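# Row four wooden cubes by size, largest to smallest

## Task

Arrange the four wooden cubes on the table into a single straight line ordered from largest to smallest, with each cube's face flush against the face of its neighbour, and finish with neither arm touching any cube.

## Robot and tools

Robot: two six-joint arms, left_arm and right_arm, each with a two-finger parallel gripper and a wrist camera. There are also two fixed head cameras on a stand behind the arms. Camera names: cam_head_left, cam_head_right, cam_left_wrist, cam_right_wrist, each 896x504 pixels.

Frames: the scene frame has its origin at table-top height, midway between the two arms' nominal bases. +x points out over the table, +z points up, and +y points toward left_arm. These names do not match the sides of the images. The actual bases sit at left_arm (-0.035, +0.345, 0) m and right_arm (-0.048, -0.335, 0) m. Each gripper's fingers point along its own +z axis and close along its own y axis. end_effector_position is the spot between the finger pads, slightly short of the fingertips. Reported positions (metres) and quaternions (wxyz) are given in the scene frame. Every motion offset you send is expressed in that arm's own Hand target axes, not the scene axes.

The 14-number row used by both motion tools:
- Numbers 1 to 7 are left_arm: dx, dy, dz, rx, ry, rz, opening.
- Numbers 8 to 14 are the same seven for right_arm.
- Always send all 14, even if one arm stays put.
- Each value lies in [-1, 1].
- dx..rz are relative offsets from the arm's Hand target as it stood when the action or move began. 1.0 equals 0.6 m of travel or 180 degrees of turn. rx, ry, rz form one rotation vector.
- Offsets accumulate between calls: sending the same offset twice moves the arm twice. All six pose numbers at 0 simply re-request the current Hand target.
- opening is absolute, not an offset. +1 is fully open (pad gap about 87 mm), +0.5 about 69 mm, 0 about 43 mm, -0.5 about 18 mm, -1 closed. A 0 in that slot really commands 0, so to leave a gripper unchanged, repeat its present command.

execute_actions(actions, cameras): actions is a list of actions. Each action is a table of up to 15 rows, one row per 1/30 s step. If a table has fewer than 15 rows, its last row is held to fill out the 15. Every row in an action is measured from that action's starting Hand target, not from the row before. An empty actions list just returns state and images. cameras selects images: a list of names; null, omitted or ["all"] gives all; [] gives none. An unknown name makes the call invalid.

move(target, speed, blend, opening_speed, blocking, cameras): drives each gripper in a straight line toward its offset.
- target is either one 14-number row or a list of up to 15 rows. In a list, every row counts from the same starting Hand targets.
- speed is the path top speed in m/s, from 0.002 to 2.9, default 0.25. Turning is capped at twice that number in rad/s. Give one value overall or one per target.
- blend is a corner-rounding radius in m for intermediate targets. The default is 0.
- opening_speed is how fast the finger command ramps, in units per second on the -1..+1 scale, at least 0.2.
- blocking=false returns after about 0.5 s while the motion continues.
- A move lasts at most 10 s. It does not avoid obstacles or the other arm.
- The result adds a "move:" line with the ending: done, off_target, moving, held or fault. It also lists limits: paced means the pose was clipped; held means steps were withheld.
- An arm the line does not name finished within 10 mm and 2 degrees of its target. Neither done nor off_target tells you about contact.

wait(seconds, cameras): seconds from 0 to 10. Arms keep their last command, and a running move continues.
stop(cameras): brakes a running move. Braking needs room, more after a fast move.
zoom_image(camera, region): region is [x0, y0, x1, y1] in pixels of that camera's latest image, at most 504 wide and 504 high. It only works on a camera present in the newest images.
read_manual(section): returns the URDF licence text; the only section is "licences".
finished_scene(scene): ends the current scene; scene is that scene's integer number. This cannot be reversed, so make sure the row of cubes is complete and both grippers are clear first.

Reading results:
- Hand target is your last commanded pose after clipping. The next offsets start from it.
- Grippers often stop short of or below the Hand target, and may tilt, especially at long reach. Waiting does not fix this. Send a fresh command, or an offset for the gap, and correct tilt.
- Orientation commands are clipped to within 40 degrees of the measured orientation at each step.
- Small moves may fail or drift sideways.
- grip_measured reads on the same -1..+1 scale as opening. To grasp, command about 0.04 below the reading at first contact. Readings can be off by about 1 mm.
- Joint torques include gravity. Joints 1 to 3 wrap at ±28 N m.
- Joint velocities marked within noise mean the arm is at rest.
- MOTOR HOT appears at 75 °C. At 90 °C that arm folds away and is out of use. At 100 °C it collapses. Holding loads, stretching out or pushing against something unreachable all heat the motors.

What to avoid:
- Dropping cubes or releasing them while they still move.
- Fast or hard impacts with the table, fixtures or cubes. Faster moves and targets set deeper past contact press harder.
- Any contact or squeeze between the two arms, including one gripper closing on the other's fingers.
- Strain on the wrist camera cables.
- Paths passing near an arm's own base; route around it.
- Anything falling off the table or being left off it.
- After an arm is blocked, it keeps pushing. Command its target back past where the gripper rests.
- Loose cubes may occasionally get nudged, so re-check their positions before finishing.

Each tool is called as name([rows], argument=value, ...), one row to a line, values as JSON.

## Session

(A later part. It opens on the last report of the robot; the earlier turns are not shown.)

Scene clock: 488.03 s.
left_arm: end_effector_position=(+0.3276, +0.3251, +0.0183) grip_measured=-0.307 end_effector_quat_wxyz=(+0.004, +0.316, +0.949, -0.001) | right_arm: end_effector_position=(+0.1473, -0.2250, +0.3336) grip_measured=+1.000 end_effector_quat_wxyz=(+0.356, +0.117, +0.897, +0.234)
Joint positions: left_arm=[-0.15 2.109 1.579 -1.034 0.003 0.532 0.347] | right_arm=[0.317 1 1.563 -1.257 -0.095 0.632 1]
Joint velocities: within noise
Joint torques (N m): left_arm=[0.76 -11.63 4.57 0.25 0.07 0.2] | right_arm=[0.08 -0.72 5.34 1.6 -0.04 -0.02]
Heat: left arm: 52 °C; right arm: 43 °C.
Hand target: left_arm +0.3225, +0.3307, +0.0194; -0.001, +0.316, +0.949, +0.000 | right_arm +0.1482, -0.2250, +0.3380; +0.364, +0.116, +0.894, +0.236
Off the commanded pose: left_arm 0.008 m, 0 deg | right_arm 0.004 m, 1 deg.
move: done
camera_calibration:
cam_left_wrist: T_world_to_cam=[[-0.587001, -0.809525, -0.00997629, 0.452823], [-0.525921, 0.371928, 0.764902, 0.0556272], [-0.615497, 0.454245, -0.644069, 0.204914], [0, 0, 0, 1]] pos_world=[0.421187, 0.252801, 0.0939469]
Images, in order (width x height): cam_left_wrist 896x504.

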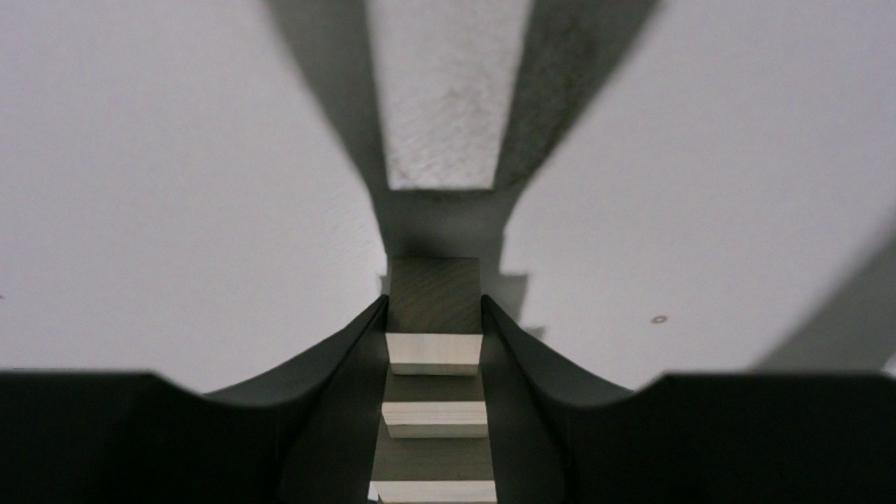

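move([
  [-0.0125,-0.0023,0,0,0,0,-0.42, 0,0,0,0,0,0,1],
  [-0.0125,-0.0023,0,0,0,0,-0.05, 0,0,0,0,0,0,1],
], speed=0.06, opening_speed=0.4, cameras=[])

move([
  [0,0,-0.16,0,0,0,-0.05, 0,0,0,0,0,0,1],
  [0.205,-0.081,-0.3695,-0.0883,-0.2652,-0.1918,-0.05, 0,0,0,0,0,0,1],
], speed=0.2, cameras=["cam_left_wrist","cam_right_wrist"])

zoom_image(camera="cam_left_wrist", region=[340, 60, 640, 340])

Scene clock: 502.83 s.
left_arm: end_effector_position=(+0.3263, +0.3252, +0.0183) grip_measured=-0.050 end_effector_quat_wxyz=(+0.001, +0.316, +0.949, -0.002) | right_arm: end_effector_position=(+0.1473, -0.2250, +0.3336) grip_measured=+1.000 end_effector_quat_wxyz=(+0.356, +0.117, +0.897, +0.234)
Joint positions: left_arm=[-0.15 2.11 1.58 -1.04 0.003 0.532 0.475] | right_arm=[0.317 1 1.563 -1.257 -0.095 0.632 1]
Joint velocities: within noise
Joint torques (N m): left_arm=[-0.32 -9.83 7.57 0.22 0.07 0.05] | right_arm=[0.05 -0.7 5.42 1.61 -0.03 -0.03]
Heat: left arm: 56 °C; right arm: 43 °C.
Hand target: left_arm +0.3277, +0.3251, +0.0194; +0.000, +0.316, +0.949, +0.000 | right_arm +0.1482, -0.2250, +0.3380; +0.364, +0.116, +0.894, +0.236
Off the commanded pose: left_arm 0.002 m, 0 deg | right_arm 0.004 m, 1 deg.
move: done
No camera images: "cameras" was empty.

Scene clock: 506.70 s.
left_arm: end_effector_position=(+0.1983, +0.3611, +0.2411) grip_measured=-0.050 end_effector_quat_wxyz=(+0.414, +0.004, +0.910, +0.006) | right_arm: end_effector_position=(+0.1473, -0.2250, +0.3336) grip_measured=+1.000 end_effector_quat_wxyz=(+0.356, +0.117, +0.897, +0.234)
Joint positions: left_arm=[0.072 0.88 1.134 -0.973 0.077 0.085 0.475] | right_arm=[0.317 1 1.563 -1.257 -0.095 0.632 1]
Joint velocities: within noise
Joint torques (N m): left_arm=[0.28 -0.59 6.48 1.72 0.26 -0.08] | right_arm=[0.05 -0.75 5.38 1.6 -0.04 -0.02]
Heat: left arm: 55 °C; right arm: 43 °C.
Hand target: left_arm +0.2004, +0.3602, +0.2412; +0.418, +0.000, +0.908, +0.000 | right_arm +0.1482, -0.2250, +0.3380; +0.364, +0.116, +0.894, +0.236
Off the commanded pose: left_arm 0.002 m, 1 deg | right_arm 0.004 m, 1 deg.
move: done
camera_calibration:
cam_left_wrist: T_world_to_cam=[[0.0147803, -0.999858, -0.00804817, 0.357259], [-0.999579, -0.0149762, 0.0248425, 0.215815], [-0.0249595, 0.0076776, -0.999659, 0.382293], [0, 0, 0, 1]] pos_world=[0.219986, 0.357505, 0.379676]
cam_right_wrist: T_world_to_cam=[[-0.0431713, -0.851662, -0.522311, -0.010351], [-0.994397, -0.0138632, 0.104796, 0.133271], [-0.0964918, 0.523909, -0.846291, 0.553712], [0, 0, 0, 1]] pos_world=[0.185506, -0.297062, 0.449229]
Images, in order (width x height): cam_left_wrist 896x504, cam_right_wrist 896x504.

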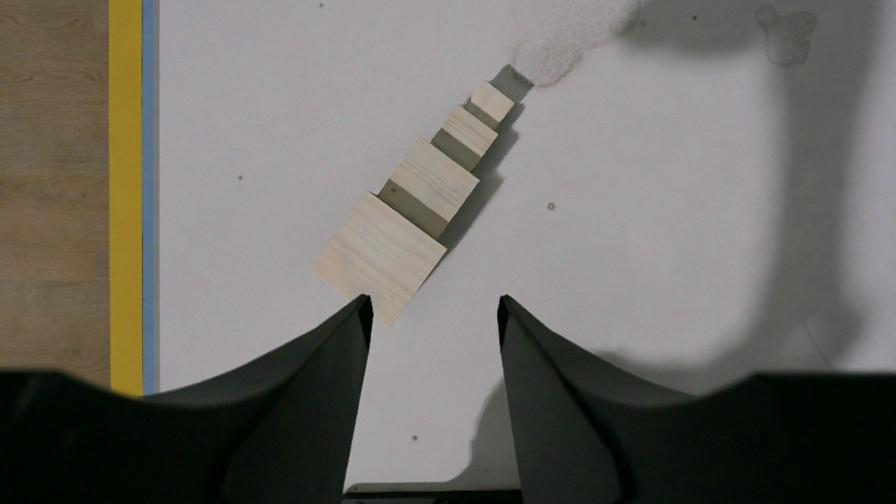

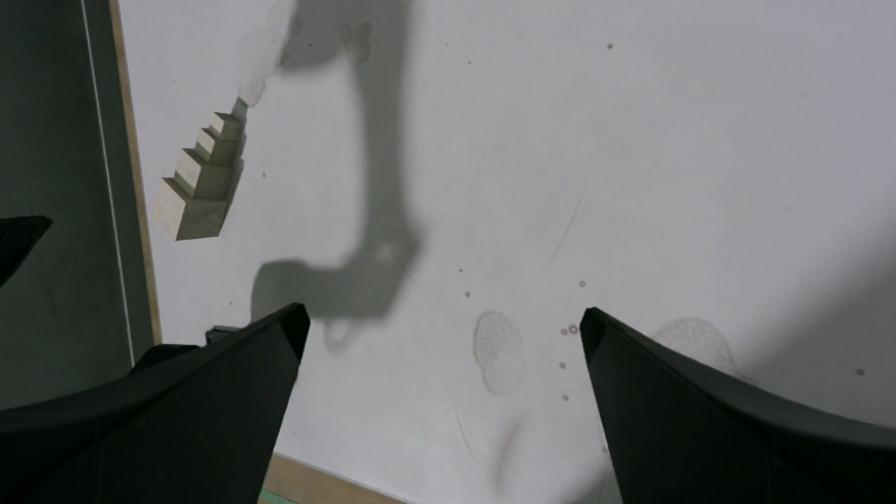

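Scaled by 1.680 from the camera's 896x504 image, which has a finer 1280x720 frame.

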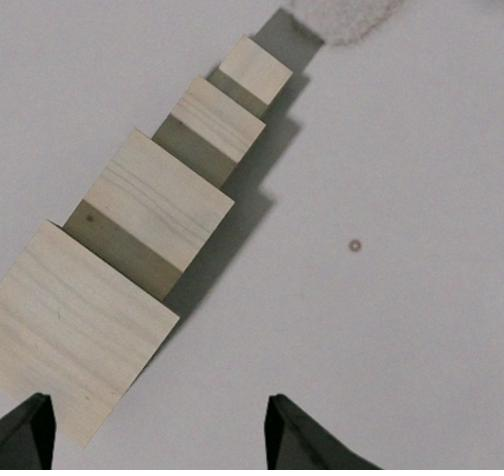

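move(target=[0.1528,0.0802,0.1577,0.0883,0.2652,0.1918,1, 0,0,0,0,0,0,1], speed=0.2, cameras=["cam_left_wrist"])

zoom_image(camera="cam_left_wrist", region=[240, 0, 660, 400])

Scene clock: 557.40 s.
left_arm: end_effector_position=(+0.2077, +0.4058, +0.1040) grip_measured=+0.977 end_effector_quat_wxyz=(-0.003, +0.308, +0.951, -0.011) | right_arm: end_effector_position=(+0.1473, -0.2250, +0.3336) grip_measured=+1.000 end_effector_quat_wxyz=(+0.356, +0.117, +0.897, +0.234)
Joint positions: left_arm=[0.102 1.616 1.281 -1.252 0.017 0.768 0.989] | right_arm=[0.317 1 1.563 -1.257 -0.095 0.632 1]
Joint velocities: within noise
Joint torques (N m): left_arm=[-0.66 -6.08 8.92 0.19 -0.08 0.16] | right_arm=[0.02 -0.66 5.35 1.62 -0.03 -0.04]
Heat: left arm: 46 °C; right arm: 43 °C.
Hand target: left_arm +0.2126, +0.4081, +0.1101; +0.000, +0.316, +0.949, -0.001 | right_arm +0.1482, -0.2250, +0.3380; +0.364, +0.116, +0.894, +0.236
Off the commanded pose: left_arm 0.008 m, 2 deg | right_arm 0.004 m, 1 deg.
move: done
camera_calibration:
cam_left_wrist: T_world_to_cam=[[-0.573602, -0.819028, 0.0131613, 0.447262], [-0.517147, 0.374548, 0.769593, -0.106419], [-0.635248, 0.434634, -0.638399, 0.161082], [0, 0, 0, 1]] pos_world=[0.303843, 0.336168, 0.178847]
Images, in order (width x height): cam_left_wrist 896x504.

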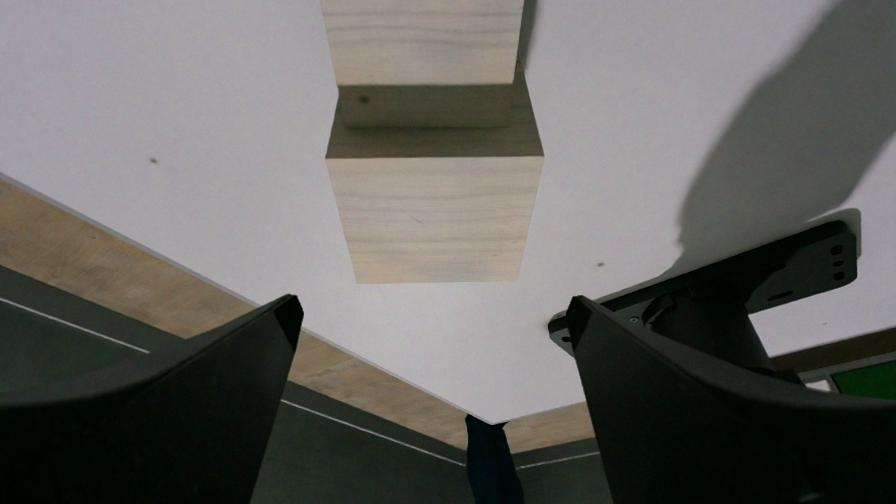

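Scaled by 1.200 from the camera's 896x504 image, which has a finer 1280x720 frame.

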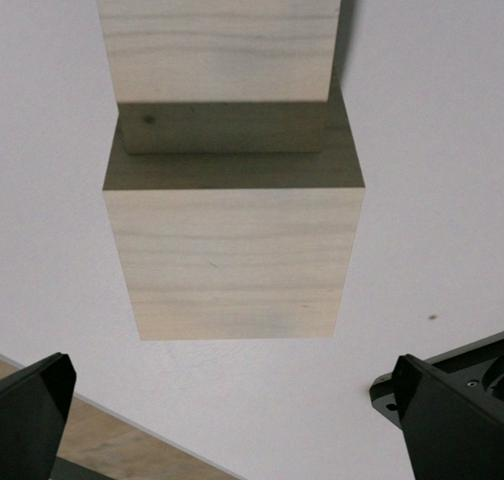

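move(target=[0,0.003,0.1,0,0,0,1, 0,0,0,0,0,0,1], speed=0.1, cameras=["cam_left_wrist"])

zoom_image(camera="cam_left_wrist", region=[260, 40, 620, 400])

Scene clock: 570.97 s.
left_arm: end_effector_position=(+0.2124, +0.4068, +0.0515) grip_measured=+0.977 end_effector_quat_wxyz=(+0.001, +0.310, +0.951, -0.008) | right_arm: end_effector_position=(+0.1473, -0.2250, +0.3336) grip_measured=+1.000 end_effector_quat_wxyz=(+0.356, +0.117, +0.897, +0.234)
Joint positions: left_arm=[0.102 1.663 1.12 -1.034 0.015 0.772 0.989] | right_arm=[0.317 1 1.563 -1.257 -0.095 0.632 1]
Joint velocities: within noise
Joint torques (N m): left_arm=[-0.32 -6.19 5.93 0.37 -0.06 0.2] | right_arm=[-0.01 -0.69 5.31 1.6 -0.03 -0.02]
Heat: left arm: 47 °C; right arm: 43 °C.
Hand target: left_arm +0.2137, +0.4095, +0.0500; +0.000, +0.316, +0.949, -0.001 | right_arm +0.1482, -0.2250, +0.3380; +0.364, +0.116, +0.894, +0.236
Off the commanded pose: left_arm 0.003 m, 1 deg | right_arm 0.004 m, 1 deg.
move: done
camera_calibration:
cam_left_wrist: T_world_to_cam=[[-0.577377, -0.816459, 0.00547924, 0.451623], [-0.522943, 0.374948, 0.76547, -0.0627356], [-0.627029, 0.4391, -0.643448, 0.126801], [0, 0, 0, 1]] pos_world=[0.307458, 0.336576, 0.127138]
Images, in order (width x height): cam_left_wrist 896x504.

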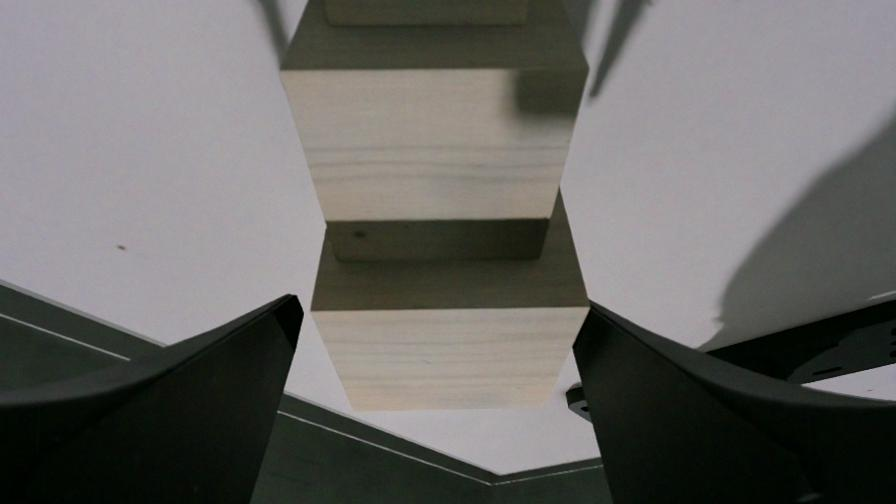

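Scaled by 1.400 from the camera's 896x504 image, which has a finer 1280x720 frame.

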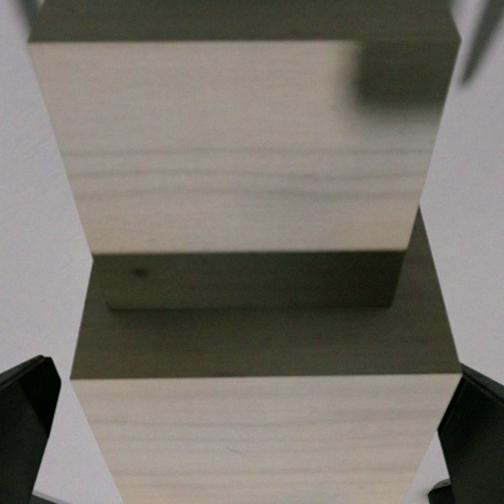

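move(target=[0,0,0,0,0,0,0.36, 0,0,0,0,0,0,1], opening_speed=0.25, cameras=["cam_left_wrist"])

zoom_image(camera="cam_left_wrist", region=[260, 40, 620, 400])

Scene clock: 586.37 s.
left_arm: end_effector_position=(+0.2125, +0.4069, +0.0515) grip_measured=+0.435 end_effector_quat_wxyz=(+0.001, +0.311, +0.951, -0.008) | right_arm: end_effector_position=(+0.1473, -0.2250, +0.3336) grip_measured=+1.000 end_effector_quat_wxyz=(+0.356, +0.117, +0.897, +0.234)
Joint positions: left_arm=[0.102 1.663 1.12 -1.033 0.015 0.773 0.717] | right_arm=[0.317 1 1.563 -1.257 -0.095 0.632 1]
Joint velocities: within noise
Joint torques (N m): left_arm=[-0.35 -6.23 5.89 0.35 -0.06 0.2] | right_arm=[-0.01 -0.64 5.42 1.61 -0.05 -0.02]
Heat: left arm: 46 °C; right arm: 43 °C.
Hand target: left_arm +0.2136, +0.4096, +0.0500; -0.001, +0.316, +0.949, +0.000 | right_arm +0.1482, -0.2250, +0.3380; +0.364, +0.116, +0.894, +0.236
Off the commanded pose: left_arm 0.003 m, 1 deg | right_arm 0.004 m, 1 deg.
move: done
camera_calibration:
cam_left_wrist: T_world_to_cam=[[-0.577771, -0.816186, 0.00466182, 0.451816], [-0.52331, 0.374818, 0.765283, -0.0625025], [-0.62636, 0.439719, -0.643677, 0.12648], [0, 0, 0, 1]] pos_world=[0.307559, 0.336577, 0.127138]
Images, in order (width x height): cam_left_wrist 896x504.

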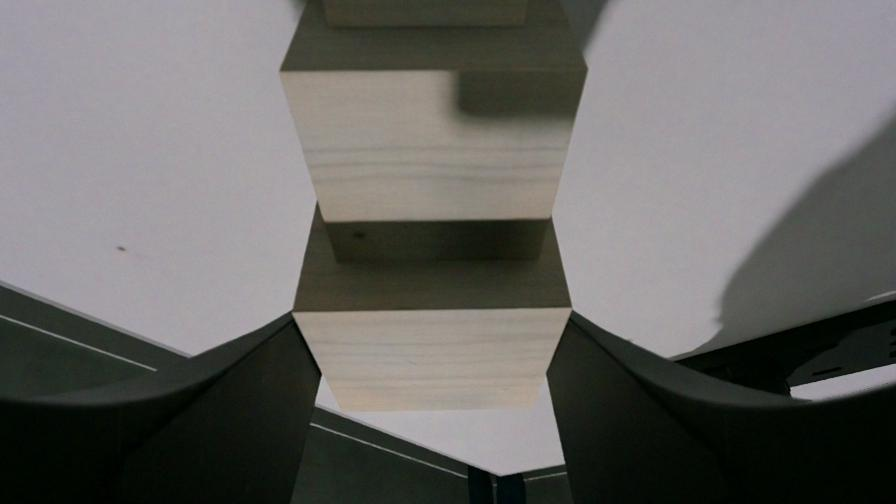

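Scaled by 1.400 from the camera's 896x504 image, which has a finer 1280x720 frame.

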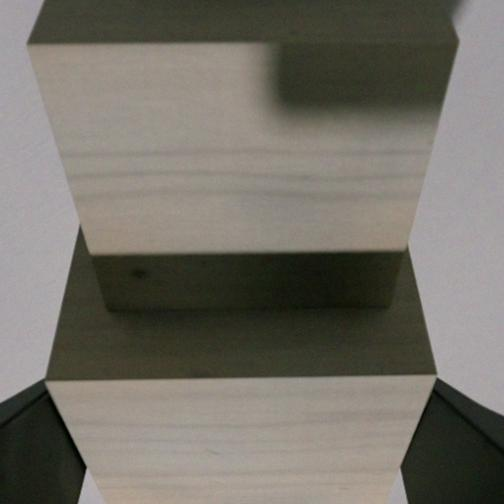

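move(target=[-0.01,-0.003,0.0,0,0,0,0.36, 0,0,0,0,0,0,1], speed=0.05, cameras=["cam_left_wrist"])

zoom_image(camera="cam_left_wrist", region=[260, 40, 620, 400])

Scene clock: 595.70 s.
left_arm: end_effector_position=(+0.2129, +0.4052, +0.0515) grip_measured=+0.435 end_effector_quat_wxyz=(-0.001, +0.315, +0.949, -0.005) | right_arm: end_effector_position=(+0.1473, -0.2250, +0.3336) grip_measured=+1.000 end_effector_quat_wxyz=(+0.356, +0.117, +0.897, +0.234)
Joint positions: left_arm=[0.091 1.664 1.12 -1.033 0.009 0.772 0.717] | right_arm=[0.317 1 1.563 -1.257 -0.095 0.632 1]
Joint velocities: within noise
Joint torques (N m): left_arm=[-1.01 -5.38 7.05 0.35 0.02 -0.02] | right_arm=[0.02 -0.7 5.42 1.61 -0.06 -0.04]
Heat: left arm: 45 °C; right arm: 43 °C.
Hand target: left_arm +0.2173, +0.4046, +0.0501; -0.001, +0.316, +0.949, +0.000 | right_arm +0.1482, -0.2250, +0.3380; +0.364, +0.116, +0.894, +0.236
Off the commanded pose: left_arm 0.005 m, 1 deg | right_arm 0.004 m, 1 deg.
move: done
camera_calibration:
cam_left_wrist: T_world_to_cam=[[-0.585827, -0.810436, 0.000700163, 0.450258], [-0.51804, 0.375132, 0.768707, -0.0631531], [-0.62325, 0.449967, -0.639601, 0.122454], [0, 0, 0, 1]] pos_world=[0.307377, 0.333495, 0.126553]
Images, in order (width x height): cam_left_wrist 896x504.

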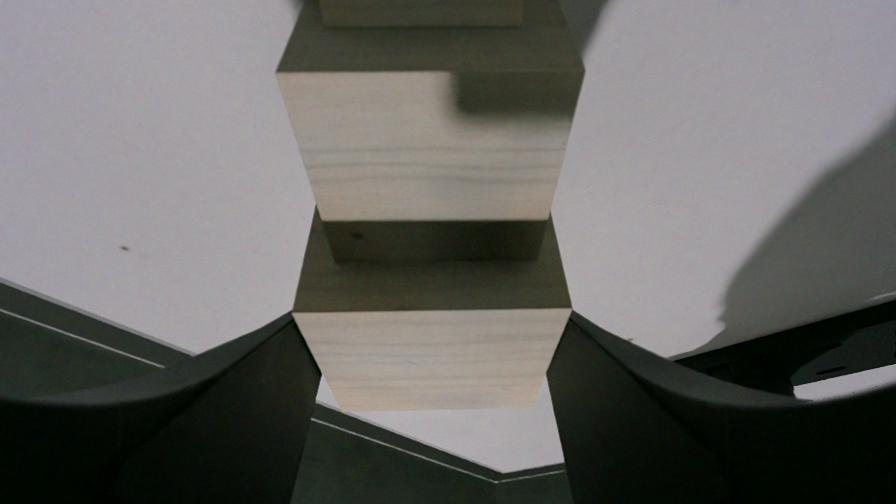

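Scaled by 1.400 from the camera's 896x504 image, which has a finer 1280x720 frame.

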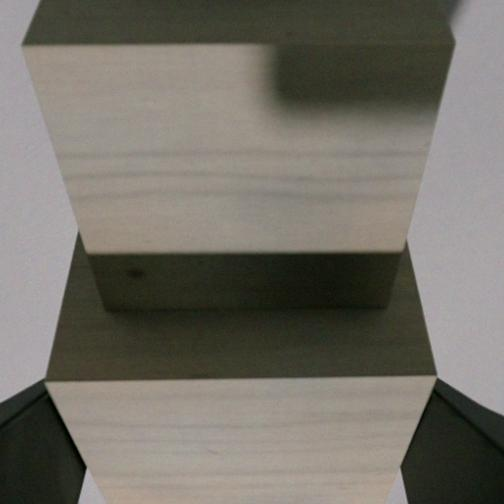

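move([
  [0.0065,-0.0035,0,0,0,0,0.36, 0,0,0,0,0,0,1],
  [0.0065,-0.0035,0,0,0,0,0.62, 0,0,0,0,0,0,1],
], speed=0.05, opening_speed=0.3, cameras=["cam_left_wrist"])

move([
  [0,0,-0.1,0,0,0,0.62, 0,0,0,0,0,0,1],
  [-0.1712,0.004,-0.075,0,0,0,0.62, 0,0,0,0,0,0,1],
], speed=0.15, cameras=["cam_left_wrist"])

zoom_image(camera="cam_left_wrist", region=[300, 60, 600, 360])

Scene clock: 618.60 s.
left_arm: end_effector_position=(+0.2122, +0.4051, +0.0508) grip_measured=+0.620 end_effector_quat_wxyz=(-0.002, +0.315, +0.949, -0.006) | right_arm: end_effector_position=(+0.1473, -0.2250, +0.3336) grip_measured=+1.000 end_effector_quat_wxyz=(+0.356, +0.117, +0.897, +0.234)
Joint positions: left_arm=[0.091 1.664 1.117 -1.032 0.009 0.771 0.81] | right_arm=[0.317 1 1.563 -1.257 -0.095 0.632 1]
Joint velocities: within noise
Joint torques (N m): left_arm=[-0.65 -6.71 5.78 0.38 0.02 0.04] | right_arm=[0.05 -0.62 5.41 1.59 -0.05 -0.02]
Heat: left arm: 45 °C; right arm: 43 °C.
Hand target: left_arm +0.2131, +0.4052, +0.0501; +0.000, +0.316, +0.949, +0.000 | right_arm +0.1482, -0.2250, +0.3380; +0.364, +0.116, +0.894, +0.236
Off the commanded pose: left_arm 0.001 m, 1 deg | right_arm 0.004 m, 1 deg.
move: done
camera_calibration:
cam_left_wrist: T_world_to_cam=[[-0.585513, -0.81066, 0.00202057, 0.449718], [-0.516706, 0.375118, 0.769611, -0.0632158], [-0.624651, 0.449573, -0.63851, 0.121865], [0, 0, 0, 1]] pos_world=[0.306775, 0.333495, 0.125555]
Images, in order (width x height): cam_left_wrist 896x504.

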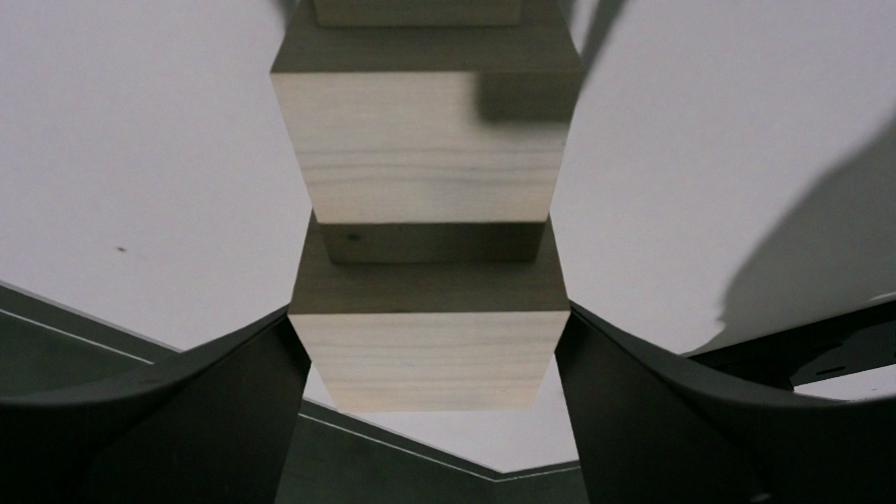

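Scene clock: 620.43 s.
left_arm: end_effector_position=(+0.2929, +0.3455, +0.0905) grip_measured=+0.620 end_effector_quat_wxyz=(-0.004, +0.319, +0.948, -0.005) | right_arm: end_effector_position=(+0.1473, -0.2250, +0.3336) grip_measured=+1.000 end_effector_quat_wxyz=(+0.356, +0.117, +0.897, +0.234)
Joint positions: left_arm=[-0.103 1.933 1.611 -1.259 0.008 0.586 0.81] | right_arm=[0.317 1 1.563 -1.257 -0.095 0.632 1]
Joint velocities: within noise
Joint torques (N m): left_arm=[-0.36 -8.72 8.76 0.17 0.02 -0.05] | right_arm=[0.05 -0.7 5.37 1.6 -0.05 -0.02]
Heat: left arm: 45 °C; right arm: 43 °C.
Hand target: left_arm +0.2967, +0.3455, +0.0950; +0.000, +0.316, +0.949, -0.001 | right_arm +0.1482, -0.2250, +0.3380; +0.364, +0.116, +0.894, +0.236
Off the commanded pose: left_arm 0.006 m, 1 deg | right_arm 0.004 m, 1 deg.
move: done
camera_calibration:
cam_left_wrist: T_world_to_cam=[[-0.592641, -0.805461, 0.00304092, 0.448839], [-0.510082, 0.378223, 0.772505, -0.0329526], [-0.623373, 0.456267, -0.635002, 0.221532], [0, 0, 0, 1]] pos_world=[0.387289, 0.272908, 0.164764]
Images, in order (width x height): cam_left_wrist 896x504.

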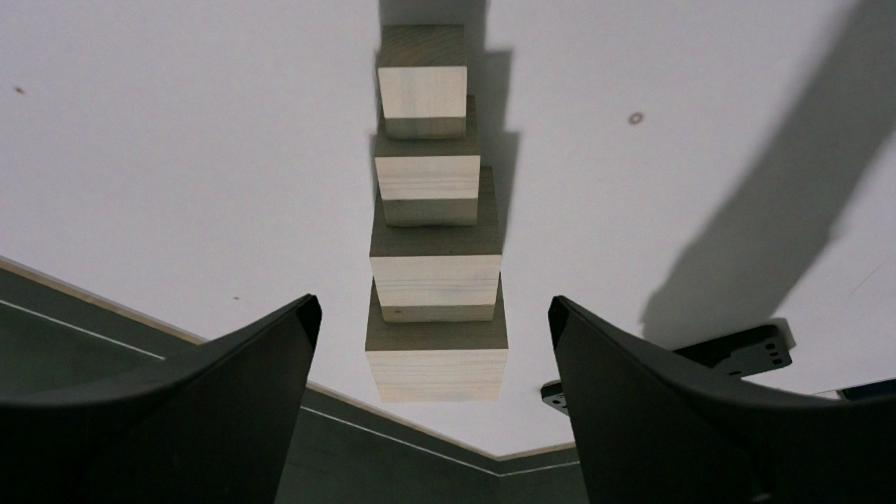

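Scaled by 1.680 from the camera's 896x504 image, which has a finer 1280x720 frame.

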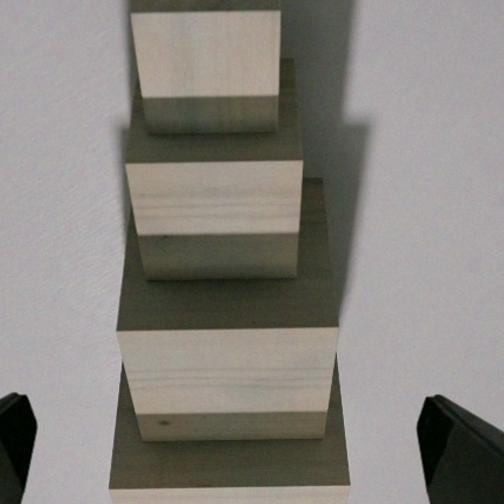

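move([
  [0,0,-0.08,0,0,0,0.62, 0,0,0,0,0,0,1],
  [0.1535,-0.0465,-0.2435,-0.0883,-0.2652,-0.1918,0.62, 0,0,0,0,0,0,1],
], speed=0.2, blend=0.02, cameras=["cam_left_wrist","cam_head_right"])

zoom_image(camera="cam_left_wrist", region=[300, 60, 560, 320])

Scene clock: 656.50 s.
left_arm: end_effector_position=(+0.2044, +0.3793, +0.2406) grip_measured=+0.620 end_effector_quat_wxyz=(+0.413, +0.004, +0.911, +0.005) | right_arm: end_effector_position=(+0.1473, -0.2250, +0.3336) grip_measured=+1.000 end_effector_quat_wxyz=(+0.356, +0.117, +0.897, +0.234)
Joint positions: left_arm=[0.198 0.916 1.146 -0.963 0.171 0.169 0.81] | right_arm=[0.317 1 1.563 -1.257 -0.095 0.632 1]
Joint velocities: within noise
Joint torques (N m): left_arm=[0.32 -1.03 6.41 1.74 0.27 -0.02] | right_arm=[-0.12 -0.7 5.41 1.59 -0.07 -0.06]
Heat: left arm: 48 °C; right arm: 43 °C.
Hand target: left_arm +0.2064, +0.3786, +0.2411; +0.418, +0.000, +0.908, +0.000 | right_arm +0.1482, -0.2250, +0.3380; +0.364, +0.116, +0.894, +0.236
Off the commanded pose: left_arm 0.002 m, 1 deg | right_arm 0.004 m, 1 deg.
move: done
camera_calibration:
cam_left_wrist: T_world_to_cam=[[0.0147854, -0.999868, -0.0067899, 0.374978], [-0.999505, -0.0149678, 0.0276601, 0.221505], [-0.0277581, 0.00637758, -0.999594, 0.382914], [0, 0, 0, 1]] pos_world=[0.22648, 0.375802, 0.379178]
Images, in order (width x height): cam_head_right 896x504, cam_left_wrist 896x504.

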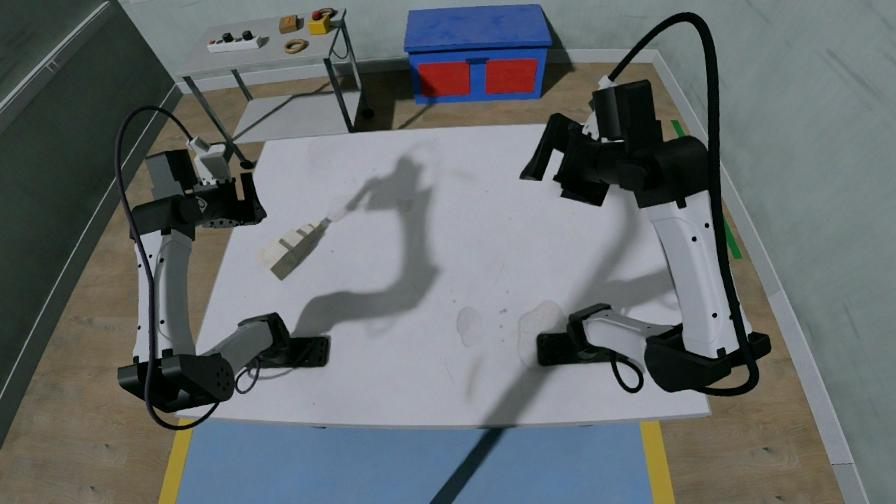

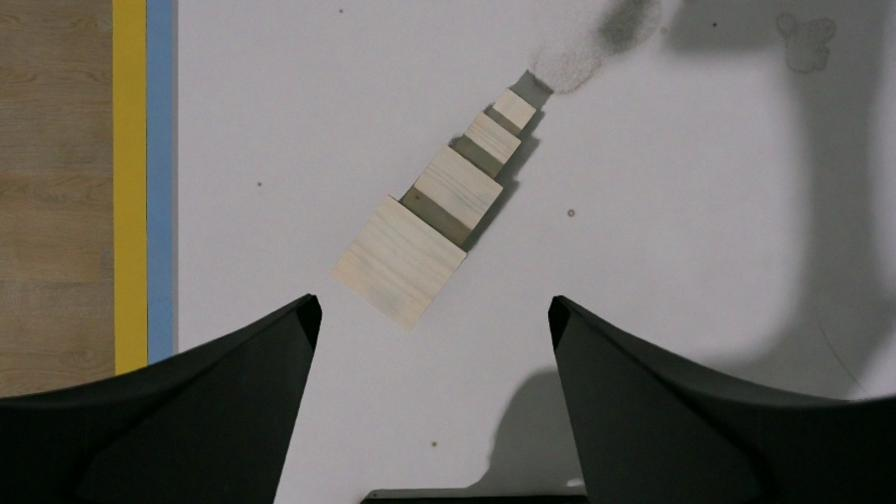

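Scaled by 1.938 from the camera's 896x504 image, which has a finer 1280x720 frame.

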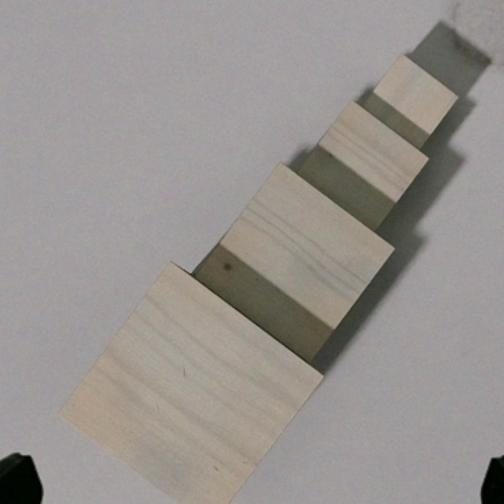

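finished_scene(scene=2)

The scene is finished: the task was done.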